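# Center the plate on a flat napkin

## Task

Set the plate down so it sits at the centre of the napkin, and leave the napkin spread flat rather than bunched or folded.

## Robot and tools

Robot. Two six-joint arms, left_arm and right_arm, each ending in a five-finger hand; the left hand mirrors the right. Calibrated base positions in the scene frame: left_arm (-0.066, +0.390, 0) m, right_arm (-0.023, -0.326, 0) m, both turned almost not at all about z. The scene frame has its origin at table-top height between the arms, +z up, +x out over the table, and left_arm on the +y side. Arm names do not match image left and right. Cameras: cam_high and cam_low, each 896x504.

Hand point. Each arm is steered by a point fixed to its palm, 0.05 m in front of the palm and 0.15 m out from the wrist flange. Its +z runs along the straight fingers, +y out of the palm, +x across the palm away from the thumb on the right hand, toward the thumb on the left hand. Straight fingertips reach 0.06 to 0.07 m past the point along +z and sit 0.06 m behind it along -y. A bracket on the little-finger side sticks out and can strike things. With the palm facing down and the fingers level, the wrist can hang up to about 0.11 m lower than the point and reach the table first.

Row layout. Every motion is given as rows of 28 numbers, each in [-1, 1], always covering both arms: left dx, dy, dz, rx, ry, rz; left hand thumb_turn, thumb_bend, index, middle, ring, little, force_limit, speed; then the same fourteen for the right arm. The six pose numbers are an offset, not a pose: measured from that arm's Hand target as it stood when the action or move began, along that Hand target's own axes. 1.0 equals 0.6 m for dx, dy, dz and 180 degrees for the rotation vector rx, ry, rz. Six zeros re-command the current Hand target. The six finger numbers are absolute targets, -1 open (straight, thumb beside the palm) to +1 closed (curled, thumb in front of the palm). force_limit scales linearly from about 0 N at -1 to 10 N at +1 (15 N for the two thumb motors). speed rises from nearly zero at -1 to full at +0.48 and stays full above that. No number means 'unchanged': to keep a hand as it is, resend the eight hand numbers of its last executed row (or, before any, its hand_measured plus hand_force_limit and hand_speed).

execute_actions: actions is a list of actions; each action is a list of up to 15 rows, one per 1/30 s step, and a shorter list repeats its final row. All rows of one action are offsets from the same starting Hand target, so a repeated offset keeps advancing across actions. cameras lists camera names, ["all"], or []. Images arrive only on request or with an empty actions list.

move: target is one 28-number row or a list of up to 15 rows, all offsets from the same starting Hand targets. speed is top path speed in m/s (0.002 to 3.6, default 0.25; turning up to twice that in rad/s), one value or one per target. blend, in m, rounds corners between listed targets; 0 stops at each. stop_force, in N (3 to 120), ends an arm's path when its wrist sensor feels that much push against the motion; zero (true by default) re-zeroes first; blocking=false returns early but cannot combine with stop_force. The result ends with a move: line such as done, off_target, moving, held or fault, plus limits=paced (pose clipped) or limits=held (steps withheld). Paths do not avoid obstacles, and the hand lags and strays more at higher speed. Do not route a path close past an arm's own base.

wait: seconds 0 to 10, holding the last commands. stop: brakes a running move. zoom_image: camera cam_high or cam_low, region [x0, y0, x1, y1] in pixels from the top-left, at most 504 by 504, from the latest images. show_instructions: shows the reference pages. zero_wrist_force: arm left_arm or right_arm. finished_scene: scene 1, ends the scene for good.

Results. end_effector_position (m), end_effector_quat_wxyz and velocities are in each arm's own base frame. Hand target is the last commanded pose after clipping; the next offsets count from it. hand_measured, hand_stopped_by (moving, target, force, stalled, fault) and hand_load_n (N at the fingertip, positive when pushed open) list six values in motor order. Wrist force and Wrist torque use the end effector's own axes; a third line gives the peak since the last report. MOTOR HOT warns of heating; at 85 °C the arm brakes for a while.

Limits and hazards. Commanded orientation is clipped to within 32 degrees of the measured one per step. Arms are stiff: pressing even slightly beyond a firm contact can trigger a fault, at roughly 150 N outside force or at a joint's torque limit (138 N m for the big joints, 25.7 N m for the wrists); a faulted arm halts for 10 s. The thumb-in grasp fits objects about 0.035 to 0.065 m thick; close at speed -0.94 or lower for a soft grip. Keep the arms and hands apart, never clamp one hand's fingers with the other, avoid fast swings and hard hits, do not release something while it is moving, and keep the plate and napkin on the table; a thing left off the table fails the task. Loose objects may occasionally be nudged by outside pushes.

Each tool is called after "Emit:" as name(argument=value, ...), one argument or row to a line, values as JSON.

Reference images:

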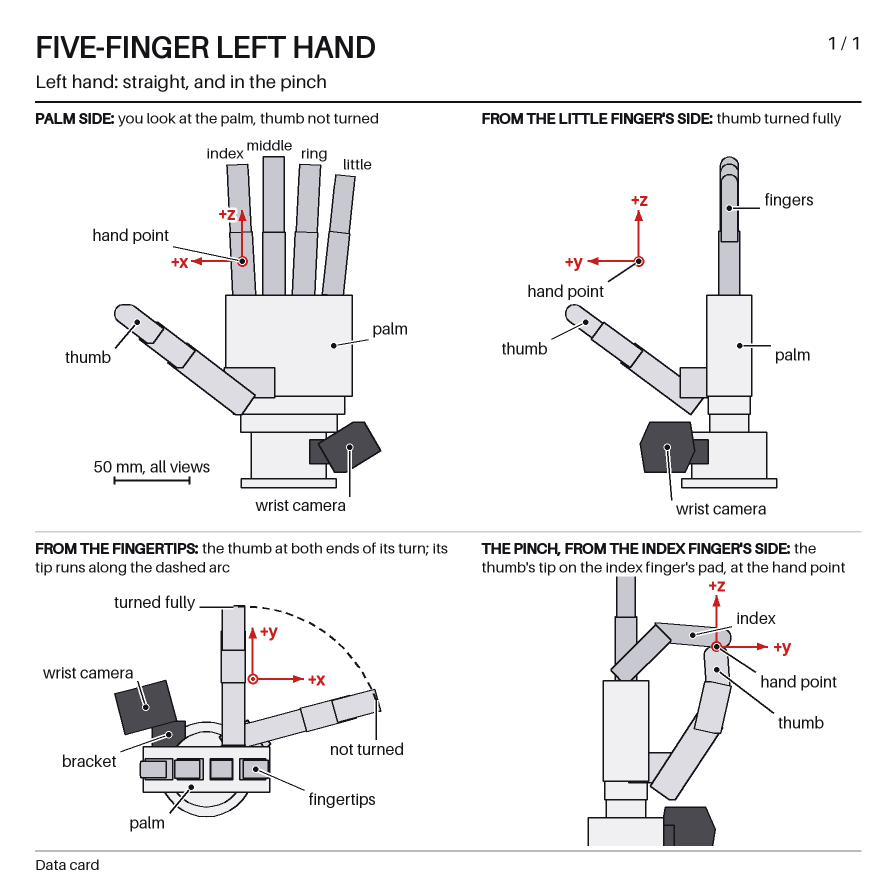

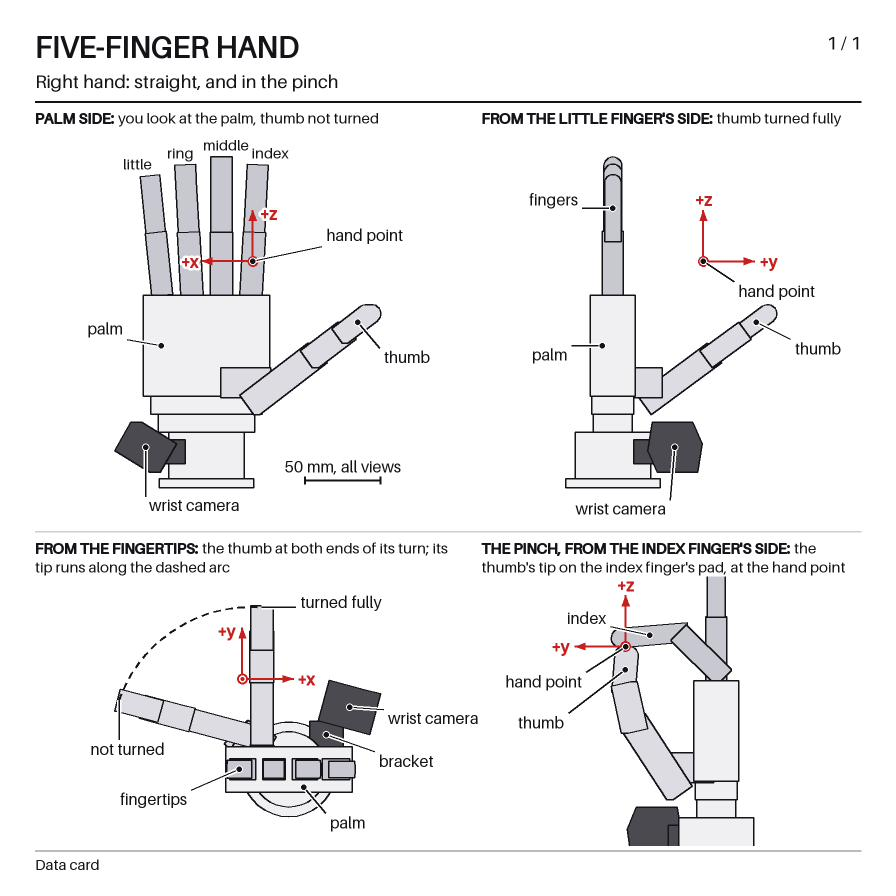

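## Session

Emit:
execute_actions(
  actions=[],
)

Scene clock: 0.00 s.
left_arm: end_effector_position=(+0.5466, +0.2400, +0.3338) hand_measured=(-1.000, -1.000, -1.000, -1.000, -1.000, -1.000) hand_load_n=(+0.0, +0.0, +0.0, +0.0, +0.0, +0.0) hand_stopped_by=(target, target, target, target, target, target) hand_force_limit=0.00 hand_speed=-0.80 end_effector_quat_wxyz=(+0.584, +0.454, +0.646, +0.186) | right_arm: end_effector_position=(+0.7326, +0.4318, +0.1594) hand_measured=(-1.000, -1.000, -1.000, -1.000, -1.000, -1.000) hand_load_n=(-0.5, +0.0, +0.0, +0.0, +0.0, +0.0) hand_stopped_by=(target, target, target, target, target, target) hand_force_limit=0.00 hand_speed=-0.80 end_effector_quat_wxyz=(+0.522, +0.236, +0.820, +0.000)
Joint positions: left_arm=[4.217 -1.766 -1.775 2.608 -0.314 0.259] | right_arm=[0.548 -0.668 0.963 0.351 2.286 -0.831]
Joint velocities: within noise
Joint torques (N m): no reading
Wrist force (N): no reading
Wrist torque (N m): no reading
Wrist force, peak (N): no reading
Hand target: left_arm +0.5466, +0.2400, +0.3338; +0.584, +0.454, +0.646, +0.186 | right_arm +0.7326, +0.4318, +0.1594; +0.522, +0.236, +0.820, +0.000

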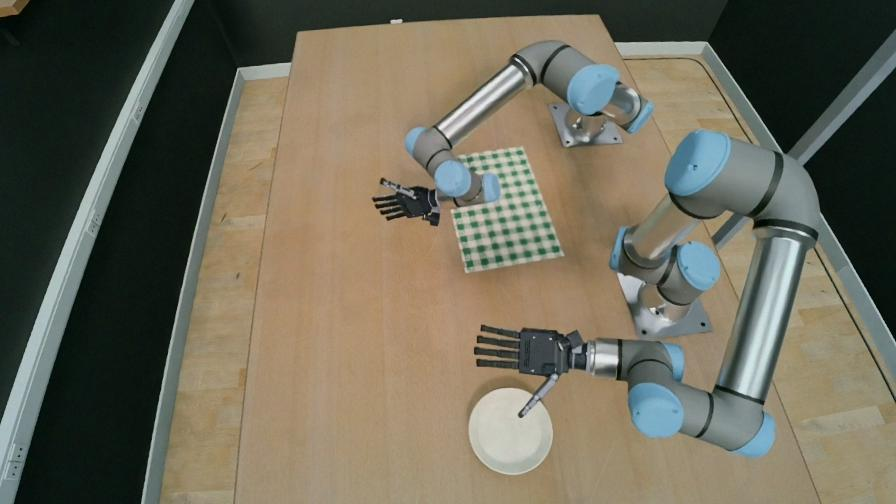

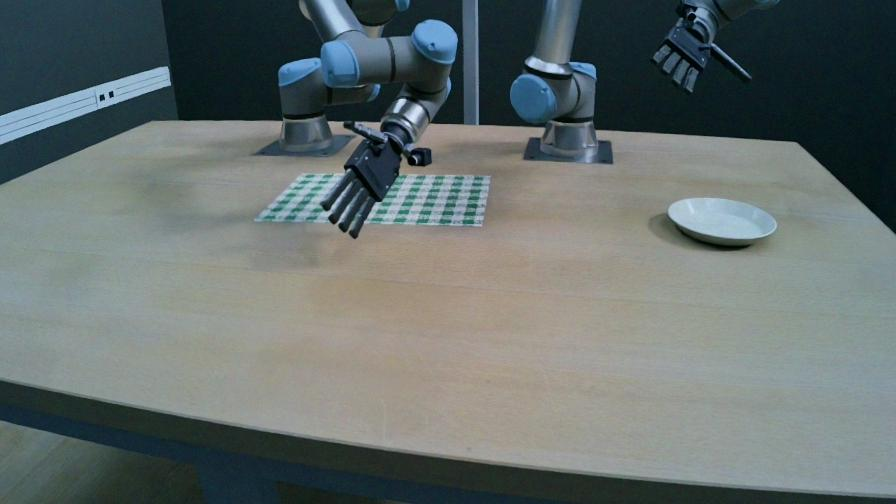

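Emit:
zoom_image(
  camera="cam_low",
  region=[600, 130, 840, 270],
)

Emit:
zoom_image(
  camera="cam_high",
  region=[350, 120, 650, 500],
)

Emit:
zoom_image(
  camera="cam_low",
  region=[230, 80, 640, 270],
)

Scaled by 2.100 from the camera's 896x504 image, which has a finer 1280x720 frame.

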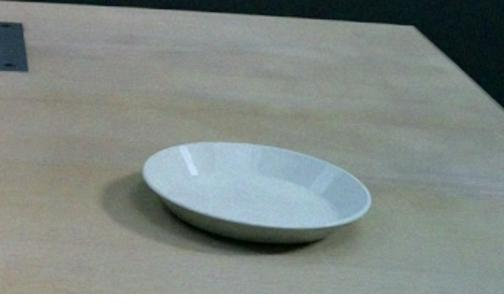

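Scaled by 1.326 from the camera's 896x504 image, which has a finer 1280x720 frame.

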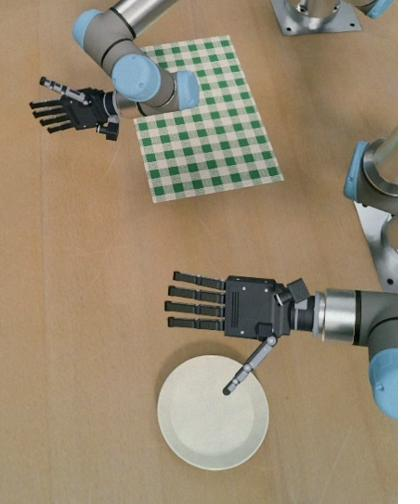

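Scaled by 1.229 from the camera's 896x504 image, which has a finer 1280x720 frame.

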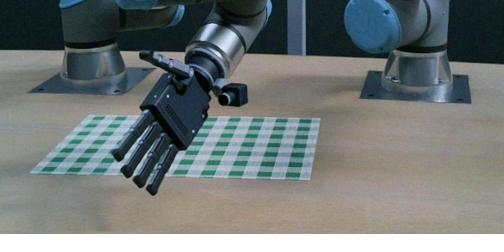

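Emit:
move(
  target=[
    [0,0,0,0.1227,0.1761,0, -1,-1,-1,-1,-1,-1,0,-0.8, -0.571,-0.869,-0.0955,0,0,0,-1,-1,-1,-1,-1,-1,0,-0.8],
  ],
  speed=0.25,
  cameras=["all"],
)

Scene clock: 18.07 s.
left_arm: end_effector_position=(+0.5466, +0.2400, +0.3337) hand_measured=(-1.000, -1.000, -1.000, -1.000, -1.000, -1.000) hand_load_n=(+0.0, -0.5, +0.0, +0.0, +0.0, +0.0) hand_stopped_by=(target, target, target, target, target, target) hand_force_limit=0.00 hand_speed=-0.80 end_effector_quat_wxyz=(+0.290, +0.489, +0.804, +0.176) | right_arm: end_effector_position=(+0.6000, -0.1501, +0.3500) hand_measured=(-1.000, -1.000, -1.000, -1.000, -1.000, -1.000) hand_load_n=(+0.0, +0.0, +0.0, +0.0, +0.0, +0.0) hand_stopped_by=(target, target, target, target, target, target) hand_force_limit=0.00 hand_speed=-0.80 end_effector_quat_wxyz=(+0.522, +0.236, +0.820, +0.000) end_effector_velocity=(+0.000, +0.001, +0.000) end_effector_angular_velocity=(+0.002, +0.000, +0.004)
Joint positions: left_arm=[3.958 -1.747 -1.472 2.165 -1.087 0.208] | right_arm=[-0.717 -1.535 1.734 0.314 1.184 -1.5]
Joint velocities: left_arm=[within noise] | right_arm=[-0.002 0 0 0.002 -0.006 -0.001]
Joint torques (N m): left_arm=[6.33 45.61 13.35 0.42 -0.62 1.8] | right_arm=[-12.97 -29.82 -15.06 0.99 -2.51 -0.97]
Wrist force (N): left_arm=[0.0 0.2 0.3] | right_arm=[0.0 0.1 0.4]
Wrist torque (N m): left_arm=[-0.01 0.10 0.00] | right_arm=[-0.01 0.01 -0.15]
Wrist force, peak (N): left_arm=[0.3 0.2 0.6] | right_arm=[-1.2 -2.0 0.1]
Hand target: left_arm +0.5466, +0.2400, +0.3338; +0.290, +0.489, +0.804, +0.176 | right_arm +0.6000, -0.1501, +0.3500; +0.522, +0.236, +0.820, +0.000
Off the commanded pose: left_arm 0.000 m, 0 deg | right_arm 0.000 m, 0 deg.
move: done

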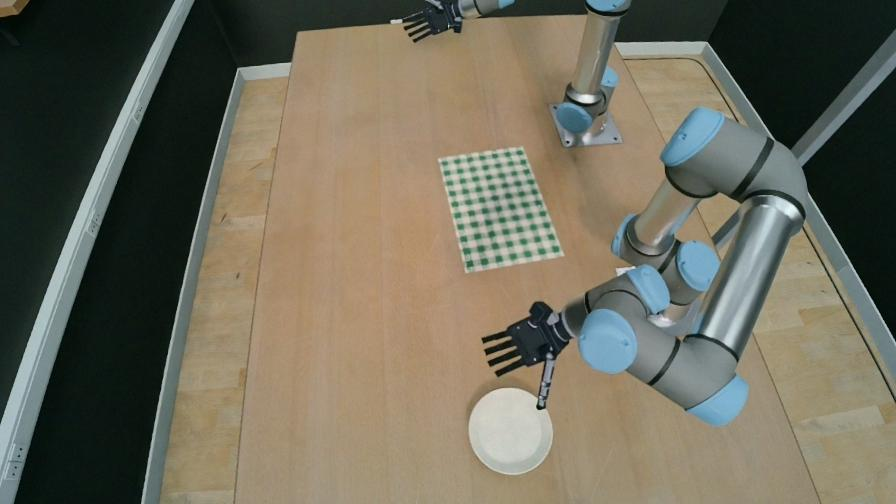

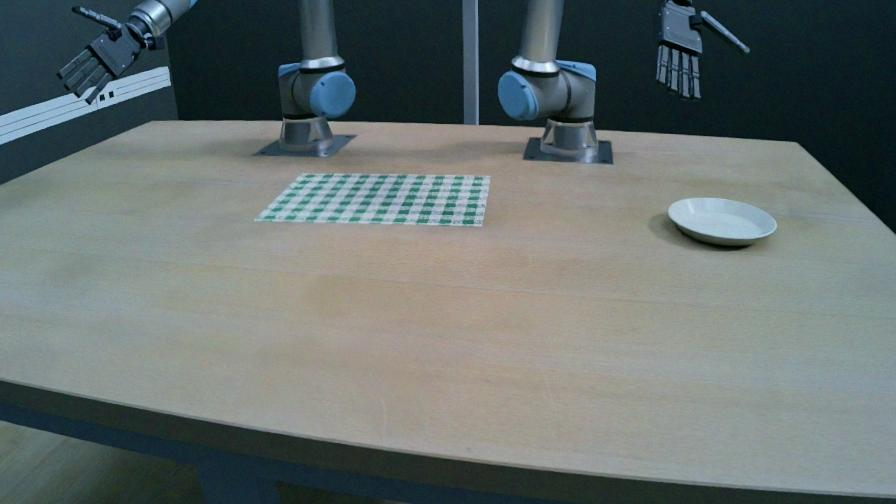

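Emit:
move(
  target=[
    [0.113,-0.1095,0.0583,0,0,-0.848, 1,-1,0,0,0,0,0,0, 0,0,0,0,0,0,-1,-1,-1,-1,-1,-1,0,-0.8],
  ],
  speed=0.35,
  cameras=["all"],
)

Scene clock: 23.03 s.
left_arm: end_effector_position=(+0.5000, +0.2700, +0.2496) hand_measured=(+1.000, -1.000, +0.000, +0.000, +0.000, +0.000) hand_load_n=(+0.0, +0.0, +0.0, +0.0, +0.0, +0.0) hand_stopped_by=(target, target, target, target, target, target) hand_force_limit=0.00 hand_speed=0.00 end_effector_quat_wxyz=(-0.240, +0.665, -0.665, +0.240) | right_arm: end_effector_position=(+0.6000, -0.1501, +0.3500) hand_measured=(-1.000, -1.000, -1.000, -1.000, -1.000, -1.000) hand_load_n=(+0.0, +0.0, +0.0, +0.0, +0.0, +0.0) hand_stopped_by=(target, target, target, target, target, target) hand_force_limit=0.00 hand_speed=-0.80 end_effector_quat_wxyz=(+0.522, +0.236, +0.820, +0.000)
Joint positions: left_arm=[4.079 -1.981 -1.231 2.098 -1.03 -2.334] | right_arm=[-0.718 -1.535 1.734 0.314 1.183 -1.5]
Joint torques (N m): left_arm=[-8.84 54.13 28.54 -3.46 -0.57 -2.07] | right_arm=[-11.92 -29.27 -28.66 1.11 -2.78 -1.06]
Wrist force (N): left_arm=[-0.1 1.7 -0.8] | right_arm=[0.0 -0.2 0.4]
Wrist torque (N m): left_arm=[0.37 0.12 -0.28] | right_arm=[-0.05 0.00 -0.15]
Wrist force, peak (N): left_arm=[-0.4 1.9 -0.9] | right_arm=[0.1 0.0 0.7]
Hand target: left_arm +0.5000, +0.2699, +0.2497; -0.240, +0.665, -0.665, +0.240 | right_arm +0.6000, -0.1501, +0.3500; +0.522, +0.236, +0.820, +0.000
Off the commanded pose: left_arm 0.000 m, 0 deg | right_arm 0.000 m, 0 deg.
move: done

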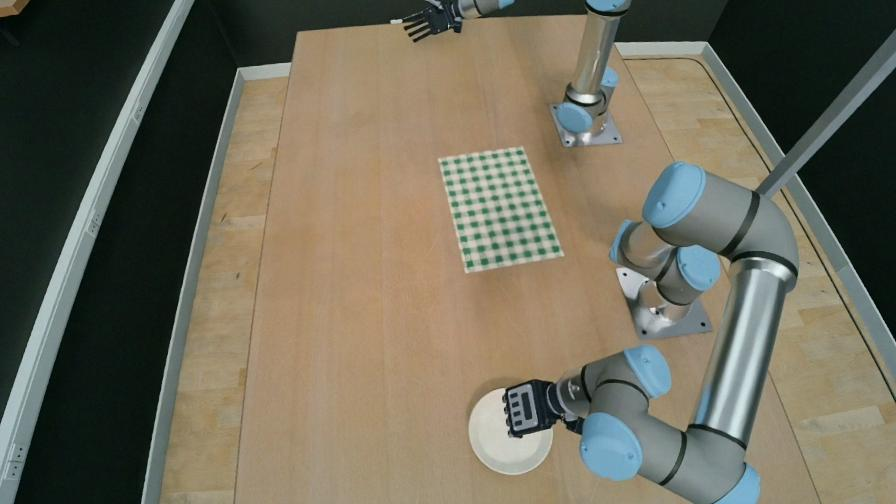

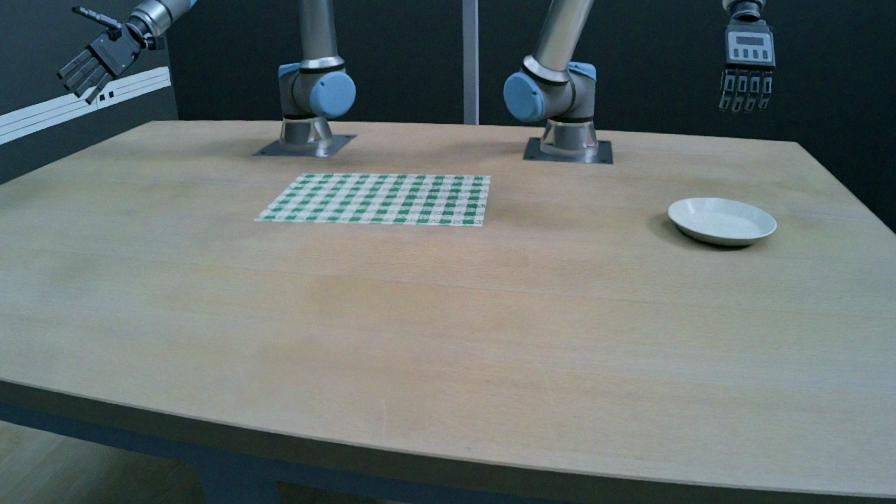

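Emit:
move(
  target=[
    [0,0.1393,0.166,0,0,0, 1,-1,0,0,0,0,0,0, 0,0,0,0,0,0,-1,-1,-1,-1,-1,-1,0,-0.8],
  ],
  speed=0.2,
  cameras=["all"],
)

Emit:
zoom_image(
  camera="cam_low",
  region=[640, 110, 820, 260],
)

Emit:
zoom_image(
  camera="cam_high",
  region=[430, 340, 630, 500],
)

Scene clock: 24.60 s.
left_arm: end_effector_position=(+0.4993, +0.2699, +0.1197) hand_measured=(+1.000, -1.000, +0.000, +0.000, +0.000, +0.000) hand_load_n=(+0.0, +0.0, +0.0, +0.0, +0.0, +0.0) hand_stopped_by=(target, target, target, target, target, target) hand_force_limit=0.00 hand_speed=0.00 end_effector_quat_wxyz=(-0.240, +0.665, -0.665, +0.240) | right_arm: end_effector_position=(+0.6000, -0.1501, +0.3500) hand_measured=(-1.000, -1.000, -1.000, -1.000, -1.000, -1.000) hand_load_n=(-0.5, +0.0, -0.5, +0.0, +0.0, +0.0) hand_stopped_by=(target, target, target, target, target, target) hand_force_limit=0.00 hand_speed=-0.80 end_effector_quat_wxyz=(+0.522, +0.236, +0.820, +0.000)
Joint positions: left_arm=[4.08 -2.05 -1.471 2.406 -1.03 -2.333] | right_arm=[-0.718 -1.535 1.734 0.314 1.183 -1.5]
Joint torques (N m): left_arm=[-0.42 49.86 9.76 1.06 1.55 -1.87] | right_arm=[-12.39 -29.61 -27.79 1.05 -2.81 -1.15]
Wrist force (N): left_arm=[0.0 1.5 -1.1] | right_arm=[0.1 0.0 0.3]
Wrist torque (N m): left_arm=[0.35 0.11 -0.24] | right_arm=[-0.03 0.00 -0.14]
Wrist force, peak (N): left_arm=[0.0 3.0 0.4] | right_arm=[0.2 0.0 0.7]
Hand target: left_arm +0.4993, +0.2699, +0.1197; -0.240, +0.665, -0.665, +0.240 | right_arm +0.6000, -0.1501, +0.3500; +0.522, +0.236, +0.820, +0.000
Off the commanded pose: left_arm 0.000 m, 0 deg | right_arm 0.000 m, 0 deg.
move: done

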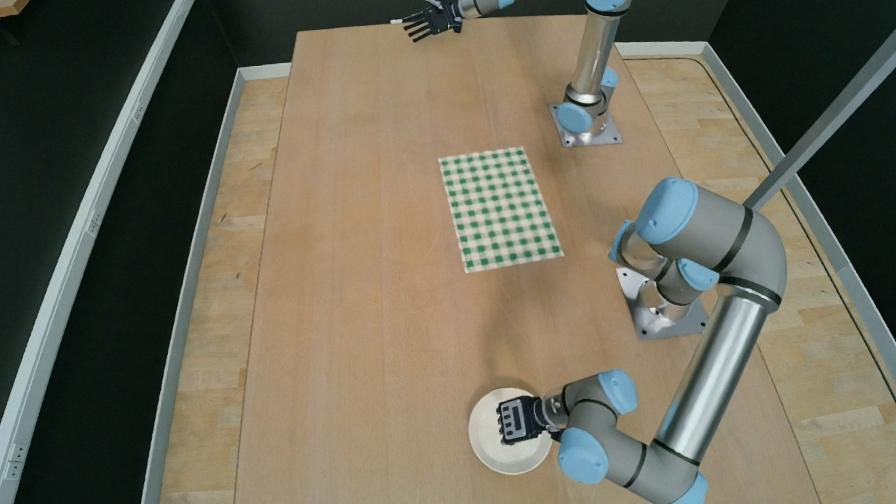

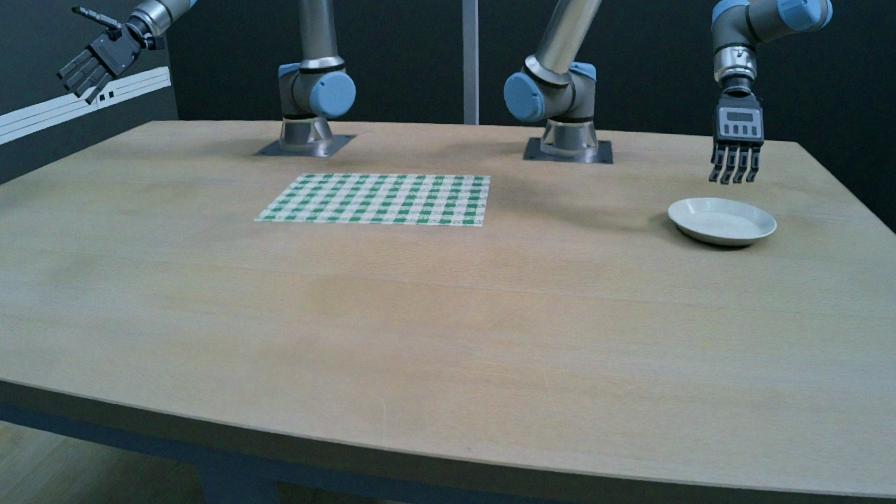

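Scaled by 2.800 from the camera's 896x504 image, which has a finer 1280x720 frame.

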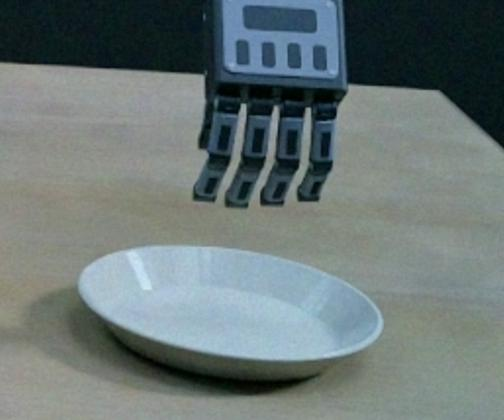

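Scaled by 2.520 from the camera's 896x504 image, which has a finer 1280x720 frame.

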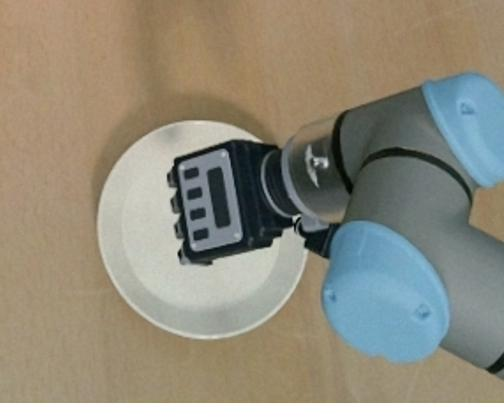

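Emit:
move(
  target=[
    [0.0167,-0.1149,0.0965,0,0,0, 1,-1,0,0,0,0,0,0, 0,0,0,0,0,0,-1,-1,-1,-1,-1,-1,0,-0.8],
    [0.0167,-0.0292,0.1987,0,0,0, 1,-1,0,0,0,0,0,0, 0,0,0,0,0,0,-1,-1,-1,-1,-1,-1,0,-0.8],
  ],
  speed=0.15,
  blend=[0.02,0],
  cameras=["all"],
)

Emit:
zoom_image(
  camera="cam_low",
  region=[660, 150, 800, 270],
)

Emit:
zoom_image(
  camera="cam_high",
  region=[430, 360, 590, 500],
)

Scene clock: 27.73 s.
left_arm: end_effector_position=(+0.5890, +0.2599, +0.0393) hand_measured=(+1.000, -1.000, +0.000, +0.000, +0.000, +0.000) hand_load_n=(+0.0, +0.0, -6.5, -3.5, -5.0, -3.0) hand_stopped_by=(target, target, target, target, target, target) hand_force_limit=0.00 hand_speed=0.00 end_effector_quat_wxyz=(-0.240, +0.665, -0.665, +0.240) | right_arm: end_effector_position=(+0.6000, -0.1501, +0.3500) hand_measured=(-1.000, -1.000, -1.000, -1.000, -1.000, -1.000) hand_load_n=(+0.0, +0.0, +0.0, +0.0, +0.0, +0.0) hand_stopped_by=(target, target, target, target, target, target) hand_force_limit=0.00 hand_speed=-0.80 end_effector_quat_wxyz=(+0.522, +0.236, +0.820, +0.000)
Joint positions: left_arm=[3.932 -2.268 -1.316 2.542 -1.1 -2.482] | right_arm=[-0.718 -1.535 1.734 0.314 1.183 -1.5]
Joint torques (N m): left_arm=[6.13 32.35 8.62 2.36 -0.68 -1.5] | right_arm=[-12.36 -29.39 -28.28 1.12 -2.71 -1.03]
Wrist force (N): left_arm=[-0.2 -12.8 -26.0] | right_arm=[0.0 0.1 0.3]
Wrist torque (N m): left_arm=[0.34 -0.17 -0.16] | right_arm=[-0.01 0.00 -0.15]
Wrist force, peak (N): left_arm=[0.0 -14.7 -32.5] | right_arm=[-0.5 0.2 0.3]
Hand target: left_arm +0.5890, +0.2599, +0.0391; -0.240, +0.665, -0.665, +0.240 | right_arm +0.6000, -0.1501, +0.3500; +0.522, +0.236, +0.820, +0.000
Off the commanded pose: left_arm 0.000 m, 0 deg | right_arm 0.000 m, 0 deg.
move: done

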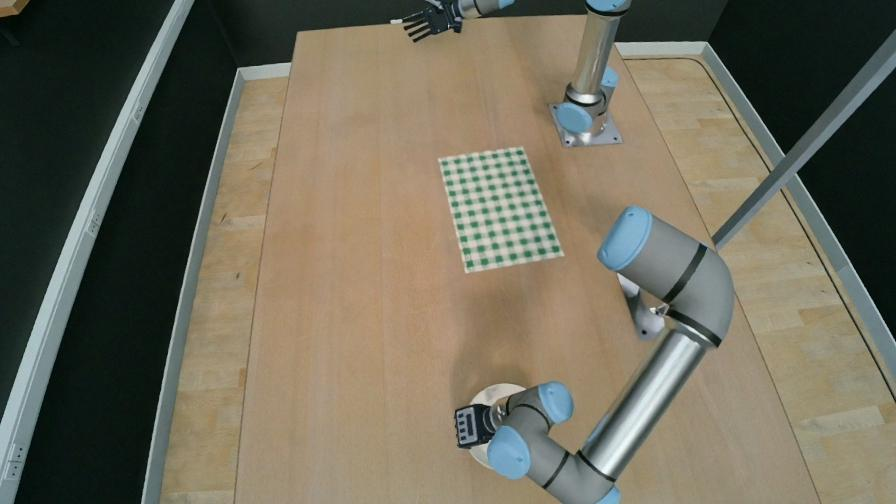

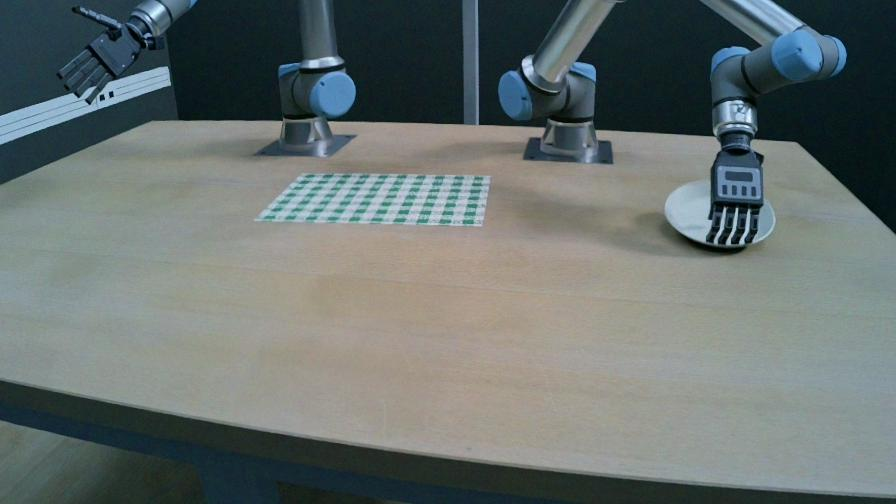

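Scaled by 3.600 from the camera's 896x504 image, which has a finer 1280x720 frame.

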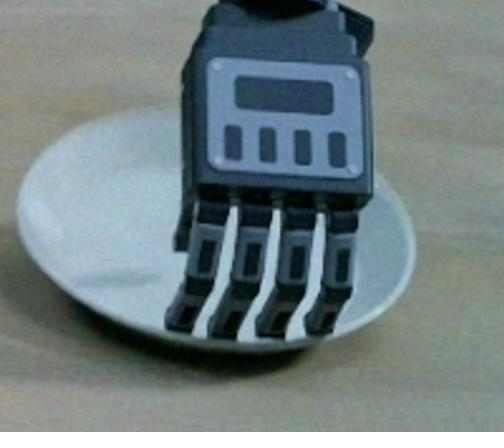

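Scaled by 3.150 from the camera's 896x504 image, which has a finer 1280x720 frame.

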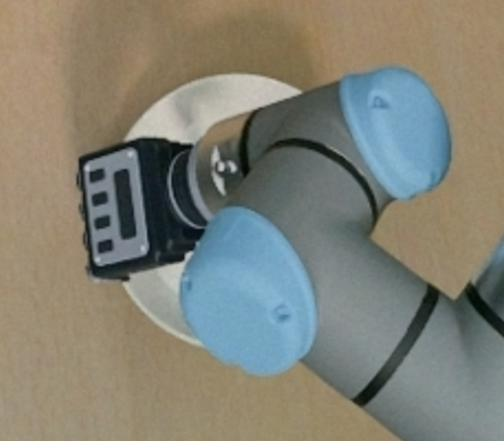

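Emit:
move(
  target=[
    [0,-0.0643,-0.0766,0,0,0, 1,-1,0,0,0,0,0,0, 0,0,0,0,0,0,-1,-1,-1,-1,-1,-1,0,-0.8],
    [0,-0.166,-0.0084,0,0,0, 1,-1,0,0,0,0,0,0, 0,0,0,0,0,0,-1,-1,-1,-1,-1,-1,0,-0.8],
  ],
  speed=0.12,
  blend=[0.01,0],
  cameras=["all"],
)

Emit:
zoom_image(
  camera="cam_low",
  region=[660, 150, 800, 270],
)

Emit:
zoom_image(
  camera="cam_high",
  region=[430, 360, 590, 500],
)

Scene clock: 29.83 s.
left_arm: end_effector_position=(+0.6623, +0.2599, +0.1065) hand_measured=(+1.000, -1.000, +0.000, +0.000, +0.000, +0.000) hand_load_n=(+0.5, +0.0, +0.0, +0.0, +0.0, +0.5) hand_stopped_by=(target, target, target, target, target, target) hand_force_limit=0.00 hand_speed=0.00 end_effector_quat_wxyz=(-0.240, +0.665, -0.665, +0.240) | right_arm: end_effector_position=(+0.6000, -0.1501, +0.3500) hand_measured=(-1.000, -1.000, -1.000, -1.000, -1.000, -1.000) hand_load_n=(+0.0, +0.0, +0.0, +0.0, +0.0, +0.0) hand_stopped_by=(target, target, target, target, target, target) hand_force_limit=0.00 hand_speed=-0.80 end_effector_quat_wxyz=(+0.522, +0.236, +0.820, +0.000)
Joint positions: left_arm=[3.845 -2.37 -0.946 2.309 -1.145 -2.564] | right_arm=[-0.718 -1.535 1.734 0.314 1.183 -1.5]
Joint torques (N m): left_arm=[4.11 57.53 28.06 0.5 1.82 0.03] | right_arm=[-12.13 -28.97 -27.97 1.2 -2.71 -1.08]
Wrist force (N): left_arm=[0.0 1.9 -0.9] | right_arm=[0.3 -0.1 -0.2]
Wrist torque (N m): left_arm=[0.39 0.11 -0.29] | right_arm=[0.00 -0.01 -0.13]
Wrist force, peak (N): left_arm=[1.2 -7.9 -18.8] | right_arm=[0.0 -0.2 0.6]
Hand target: left_arm +0.6624, +0.2600, +0.1066; -0.240, +0.665, -0.665, +0.240 | right_arm +0.6000, -0.1501, +0.3500; +0.522, +0.236, +0.820, +0.000
Off the commanded pose: left_arm 0.000 m, 0 deg | right_arm 0.000 m, 0 deg.
move: done

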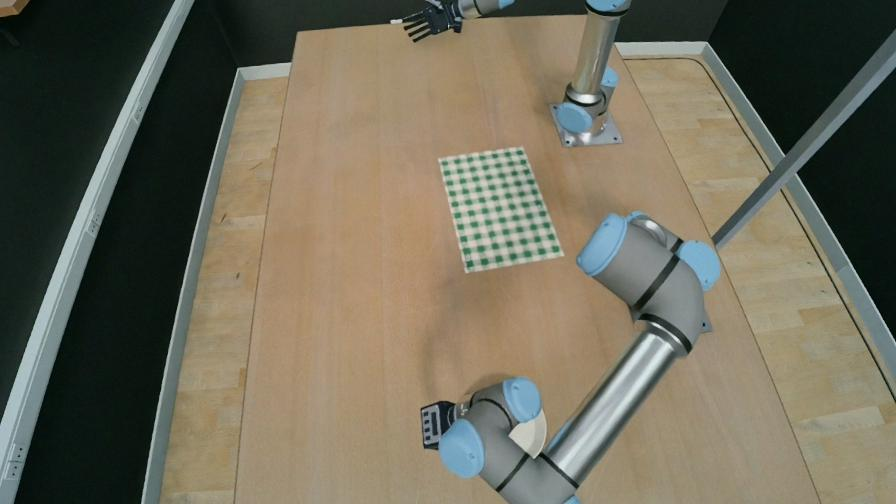

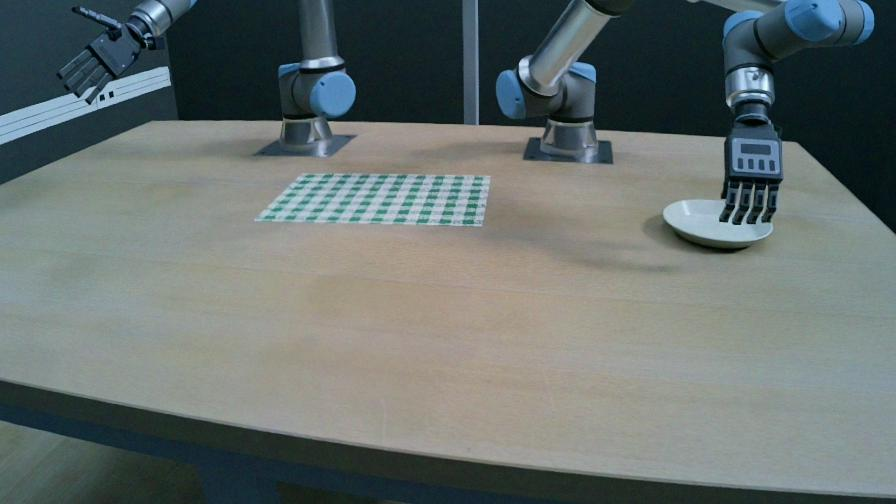

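Scaled by 3.600 from the camera's 896x504 image, which has a finer 1280x720 frame.

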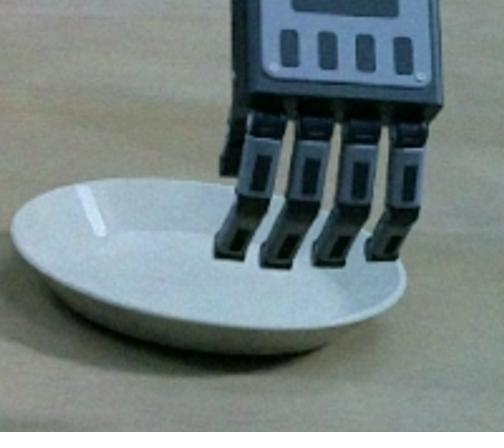

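Scaled by 3.150 from the camera's 896x504 image, which has a finer 1280x720 frame.

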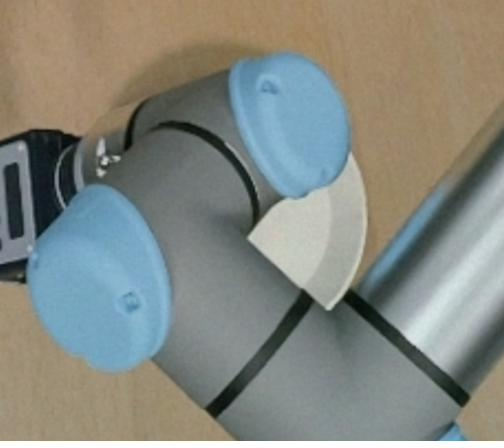

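Emit:
move(
  target=[
    [0.0167,0.0508,0.027,0,0,0, 1,-1,0,0,0,0,0,0, 0,0,0,0,0,0,-1,-1,-1,-1,-1,-1,0,-0.8],
  ],
  speed=0.1,
  cameras=["all"],
)

Emit:
zoom_image(
  camera="cam_low",
  region=[660, 150, 800, 270],
)

Scene clock: 32.30 s.
left_arm: end_effector_position=(+0.6493, +0.2500, +0.0749) hand_measured=(+1.000, -1.000, +0.000, +0.000, +0.000, +0.000) hand_load_n=(+0.0, -0.5, +0.0, +0.0, +0.0, +0.0) hand_stopped_by=(target, target, target, target, target, target) hand_force_limit=0.00 hand_speed=0.00 end_effector_quat_wxyz=(-0.240, +0.665, -0.665, +0.240) | right_arm: end_effector_position=(+0.6000, -0.1501, +0.3500) hand_measured=(-1.000, -1.000, -1.000, -1.000, -1.000, -1.000) hand_load_n=(+0.0, +0.0, +0.0, +0.0, +0.0, +0.0) hand_stopped_by=(target, target, target, target, target, target) hand_force_limit=0.00 hand_speed=-0.80 end_effector_quat_wxyz=(+0.522, +0.236, +0.820, +0.000)
Joint positions: left_arm=[3.847 -2.345 -1.074 2.412 -1.144 -2.563] | right_arm=[-0.718 -1.535 1.734 0.314 1.183 -1.5]
Joint torques (N m): left_arm=[7.81 39.03 14.31 -1.96 1.7 -1.59] | right_arm=[-12.14 -28.87 -28.46 1.11 -2.66 -1.07]
Wrist force (N): left_arm=[-0.2 1.9 -0.9] | right_arm=[0.0 0.0 0.2]
Wrist torque (N m): left_arm=[0.41 0.15 -0.30] | right_arm=[-0.02 0.01 -0.15]
Wrist force, peak (N): left_arm=[-0.1 2.9 -0.6] | right_arm=[-0.3 0.0 0.5]
Hand target: left_arm +0.6493, +0.2499, +0.0747; -0.240, +0.665, -0.665, +0.240 | right_arm +0.6000, -0.1501, +0.3500; +0.522, +0.236, +0.820, +0.000
Off the commanded pose: left_arm 0.000 m, 0 deg | right_arm 0.000 m, 0 deg.
move: done

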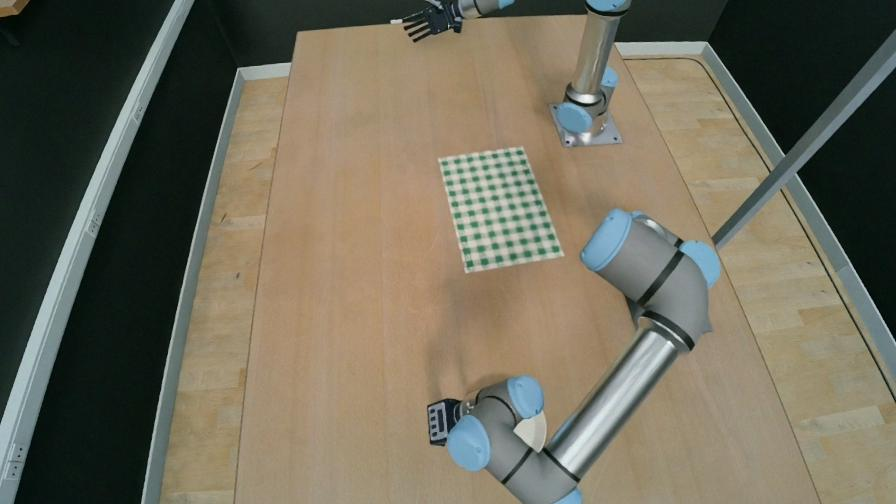

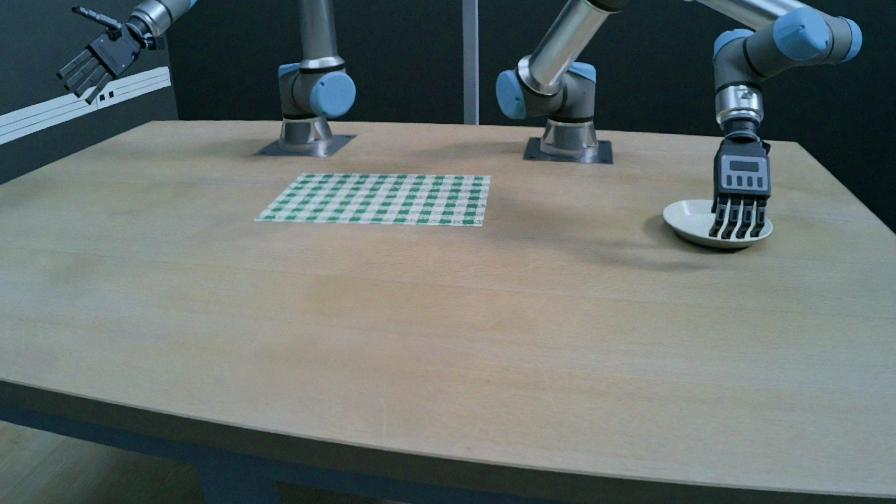

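Scaled by 3.600 from the camera's 896x504 image, which has a finer 1280x720 frame.

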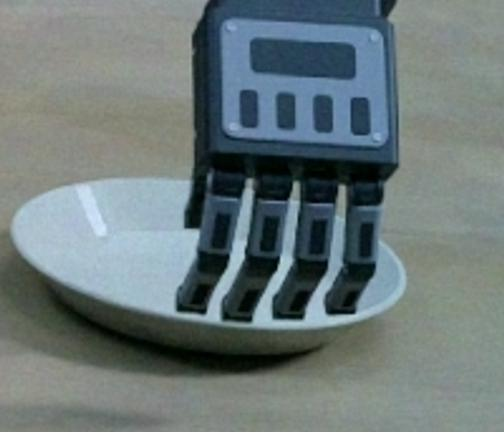

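Emit:
move(
  target=[
    [0.01,0,0,0,0,0, 1,-1,0,0,0,0,0,0, 0,0,0,0,0,0,-1,-1,-1,-1,-1,-1,0,-0.8],
    [0.01,0.1317,0,0,0,0, 1,-1,0,0,0,0,0,0, 0,0,0,0,0,0,-1,-1,-1,-1,-1,-1,0,-0.8],
  ],
  speed=0.03,
  stop_force=4,
  cameras=["all"],
)

Emit:
zoom_image(
  camera="cam_low",
  region=[660, 150, 800, 270],
)

Scene clock: 36.73 s.
left_arm: end_effector_position=(+0.5905, +0.2439, +0.0259) hand_measured=(+1.000, -1.000, +0.000, +0.000, +0.000, +0.000) hand_load_n=(+0.0, +0.0, +0.0, +0.0, +0.0, +0.0) hand_stopped_by=(target, target, target, target, target, target) hand_force_limit=0.00 hand_speed=0.00 end_effector_quat_wxyz=(-0.240, +0.665, -0.665, +0.240) | right_arm: end_effector_position=(+0.6000, -0.1501, +0.3500) hand_measured=(-1.000, -1.000, -1.000, -1.000, -1.000, -1.000) hand_load_n=(+0.0, +0.0, +0.0, +0.0, +0.0, +0.0) hand_stopped_by=(target, target, target, target, target, target) hand_force_limit=0.00 hand_speed=-0.80 end_effector_quat_wxyz=(+0.522, +0.236, +0.820, +0.000)
Joint positions: left_arm=[3.909 -2.265 -1.357 2.59 -1.112 -2.504] | right_arm=[-0.718 -1.535 1.734 0.314 1.183 -1.5]
Joint torques (N m): left_arm=[-9.81 35.32 7.04 1.25 1.98 1.41] | right_arm=[-12.26 -28.99 -28.18 1.12 -2.68 -1.07]
Wrist force (N): left_arm=[-0.2 2.8 -1.4] | right_arm=[-0.2 0.2 0.2]
Wrist torque (N m): left_arm=[0.58 0.12 -0.21] | right_arm=[0.02 0.04 -0.15]
Wrist force, peak (N): left_arm=[0.3 -21.5 -8.3] | right_arm=[-0.2 0.3 0.6]
Hand target: left_arm +0.5905, +0.2439, +0.0259; -0.240, +0.665, -0.665, +0.240 (not the last commanded pose) | right_arm +0.6000, -0.1501, +0.3500; +0.522, +0.236, +0.820, +0.000
Off the commanded pose: left_arm 0.003 m, 0 deg | right_arm 0.000 m, 0 deg.
move: contact (left_arm); path passed 1 of 2 targets

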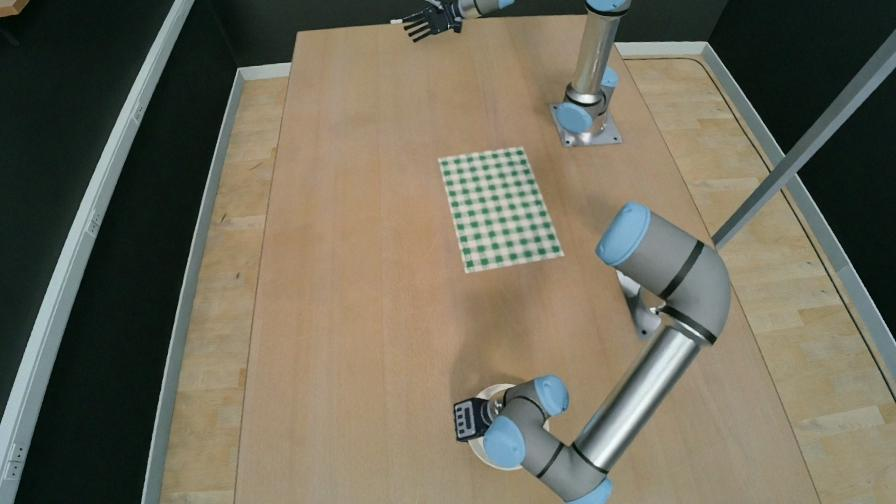

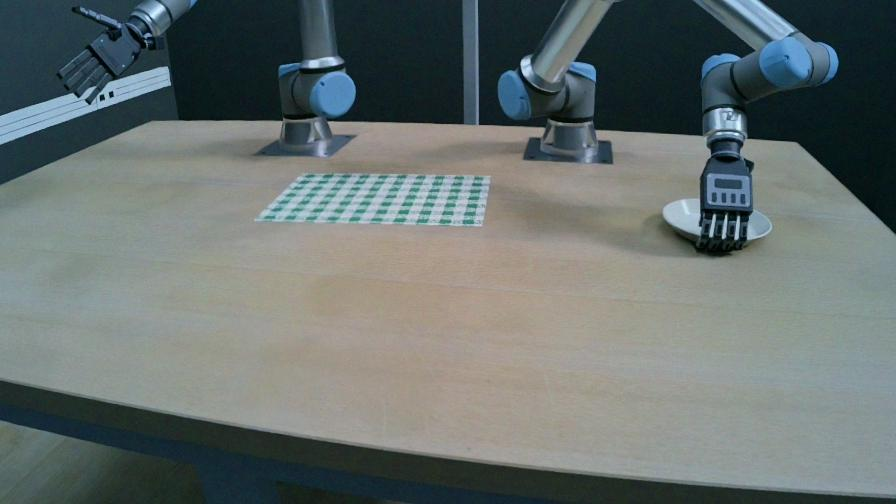

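Scaled by 3.600 from the camera's 896x504 image, which has a finer 1280x720 frame.

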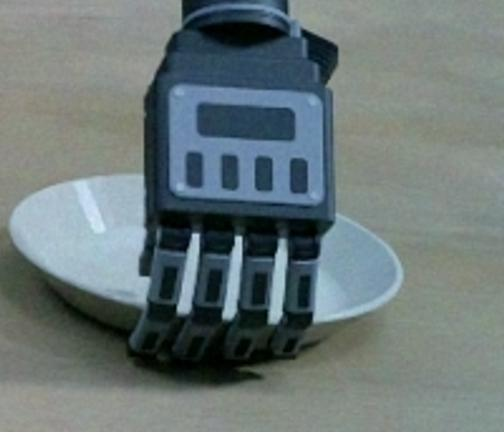

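Emit:
move(
  target=[0,0,0,0,0,0, 1,0.2,0,0,0,0,0,-0.7, 0,0,0,0,0,0,-1,-1,-1,-1,-1,-1,0,-0.8],
  speed=0.03,
  cameras=["all"],
)

Emit:
zoom_image(
  camera="cam_low",
  region=[660, 150, 800, 270],
)

Scene clock: 40.70 s.
left_arm: end_effector_position=(+0.5905, +0.2439, +0.0259) hand_measured=(+1.000, +0.200, +0.000, +0.000, +0.000, +0.000) hand_load_n=(+0.5, -0.5, +0.0, +0.0, +0.0, +0.0) hand_stopped_by=(target, target, target, target, target, target) hand_force_limit=0.00 hand_speed=-0.70 end_effector_quat_wxyz=(-0.240, +0.665, -0.665, +0.240) | right_arm: end_effector_position=(+0.6000, -0.1501, +0.3500) hand_measured=(-1.000, -1.000, -1.000, -1.000, -1.000, -1.000) hand_load_n=(+0.0, +0.0, +0.0, +0.5, +0.0, +0.0) hand_stopped_by=(target, target, target, target, target, target) hand_force_limit=0.00 hand_speed=-0.80 end_effector_quat_wxyz=(+0.522, +0.236, +0.820, +0.000)
Joint positions: left_arm=[3.909 -2.265 -1.357 2.59 -1.112 -2.504] | right_arm=[-0.718 -1.535 1.734 0.314 1.183 -1.5]
Joint torques (N m): left_arm=[-10.11 34.82 9 1.14 1.81 1.55] | right_arm=[-12.14 -28.2 -28.1 1.01 -2.73 -1.1]
Wrist force (N): left_arm=[-0.1 2.7 -1.4] | right_arm=[-0.3 0.0 0.2]
Wrist torque (N m): left_arm=[0.56 0.11 -0.21] | right_arm=[-0.01 0.06 -0.17]
Wrist force, peak (N): left_arm=[-0.2 2.7 -1.6] | right_arm=[-0.2 0.2 0.7]
Hand target: left_arm +0.5905, +0.2439, +0.0259; -0.240, +0.665, -0.665, +0.240 | right_arm +0.6000, -0.1501, +0.3500; +0.522, +0.236, +0.820, +0.000
Off the commanded pose: left_arm 0.000 m, 0 deg | right_arm 0.000 m, 0 deg.
move: done

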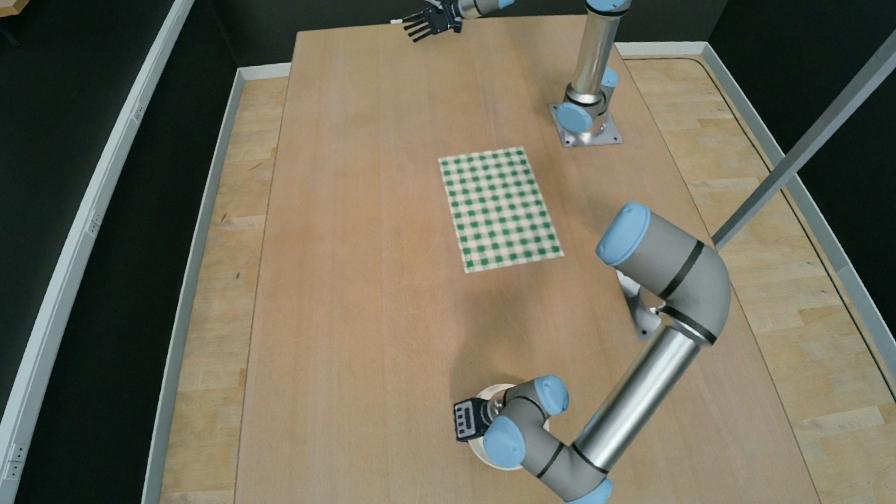

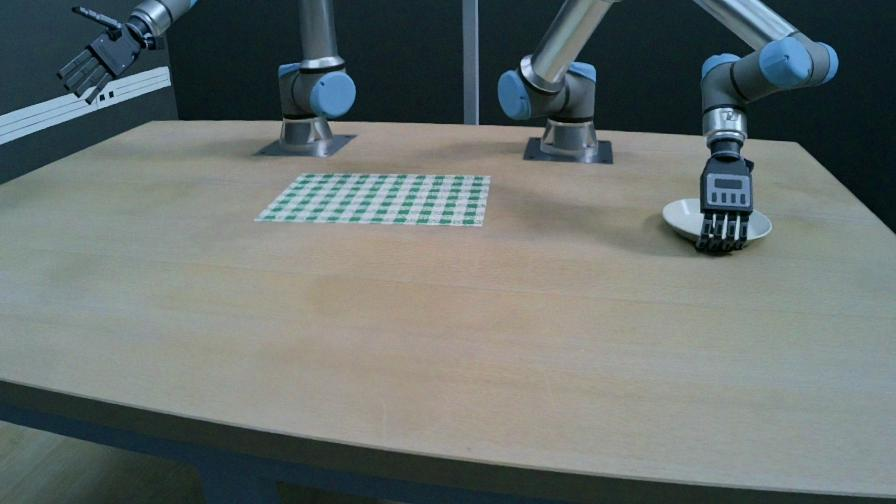

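Scaled by 3.600 from the camera's 896x504 image, which has a finer 1280x720 frame.

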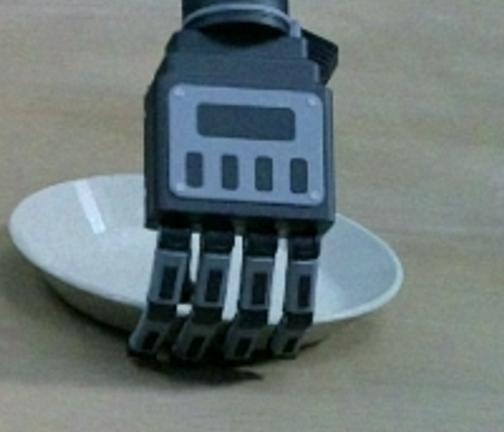

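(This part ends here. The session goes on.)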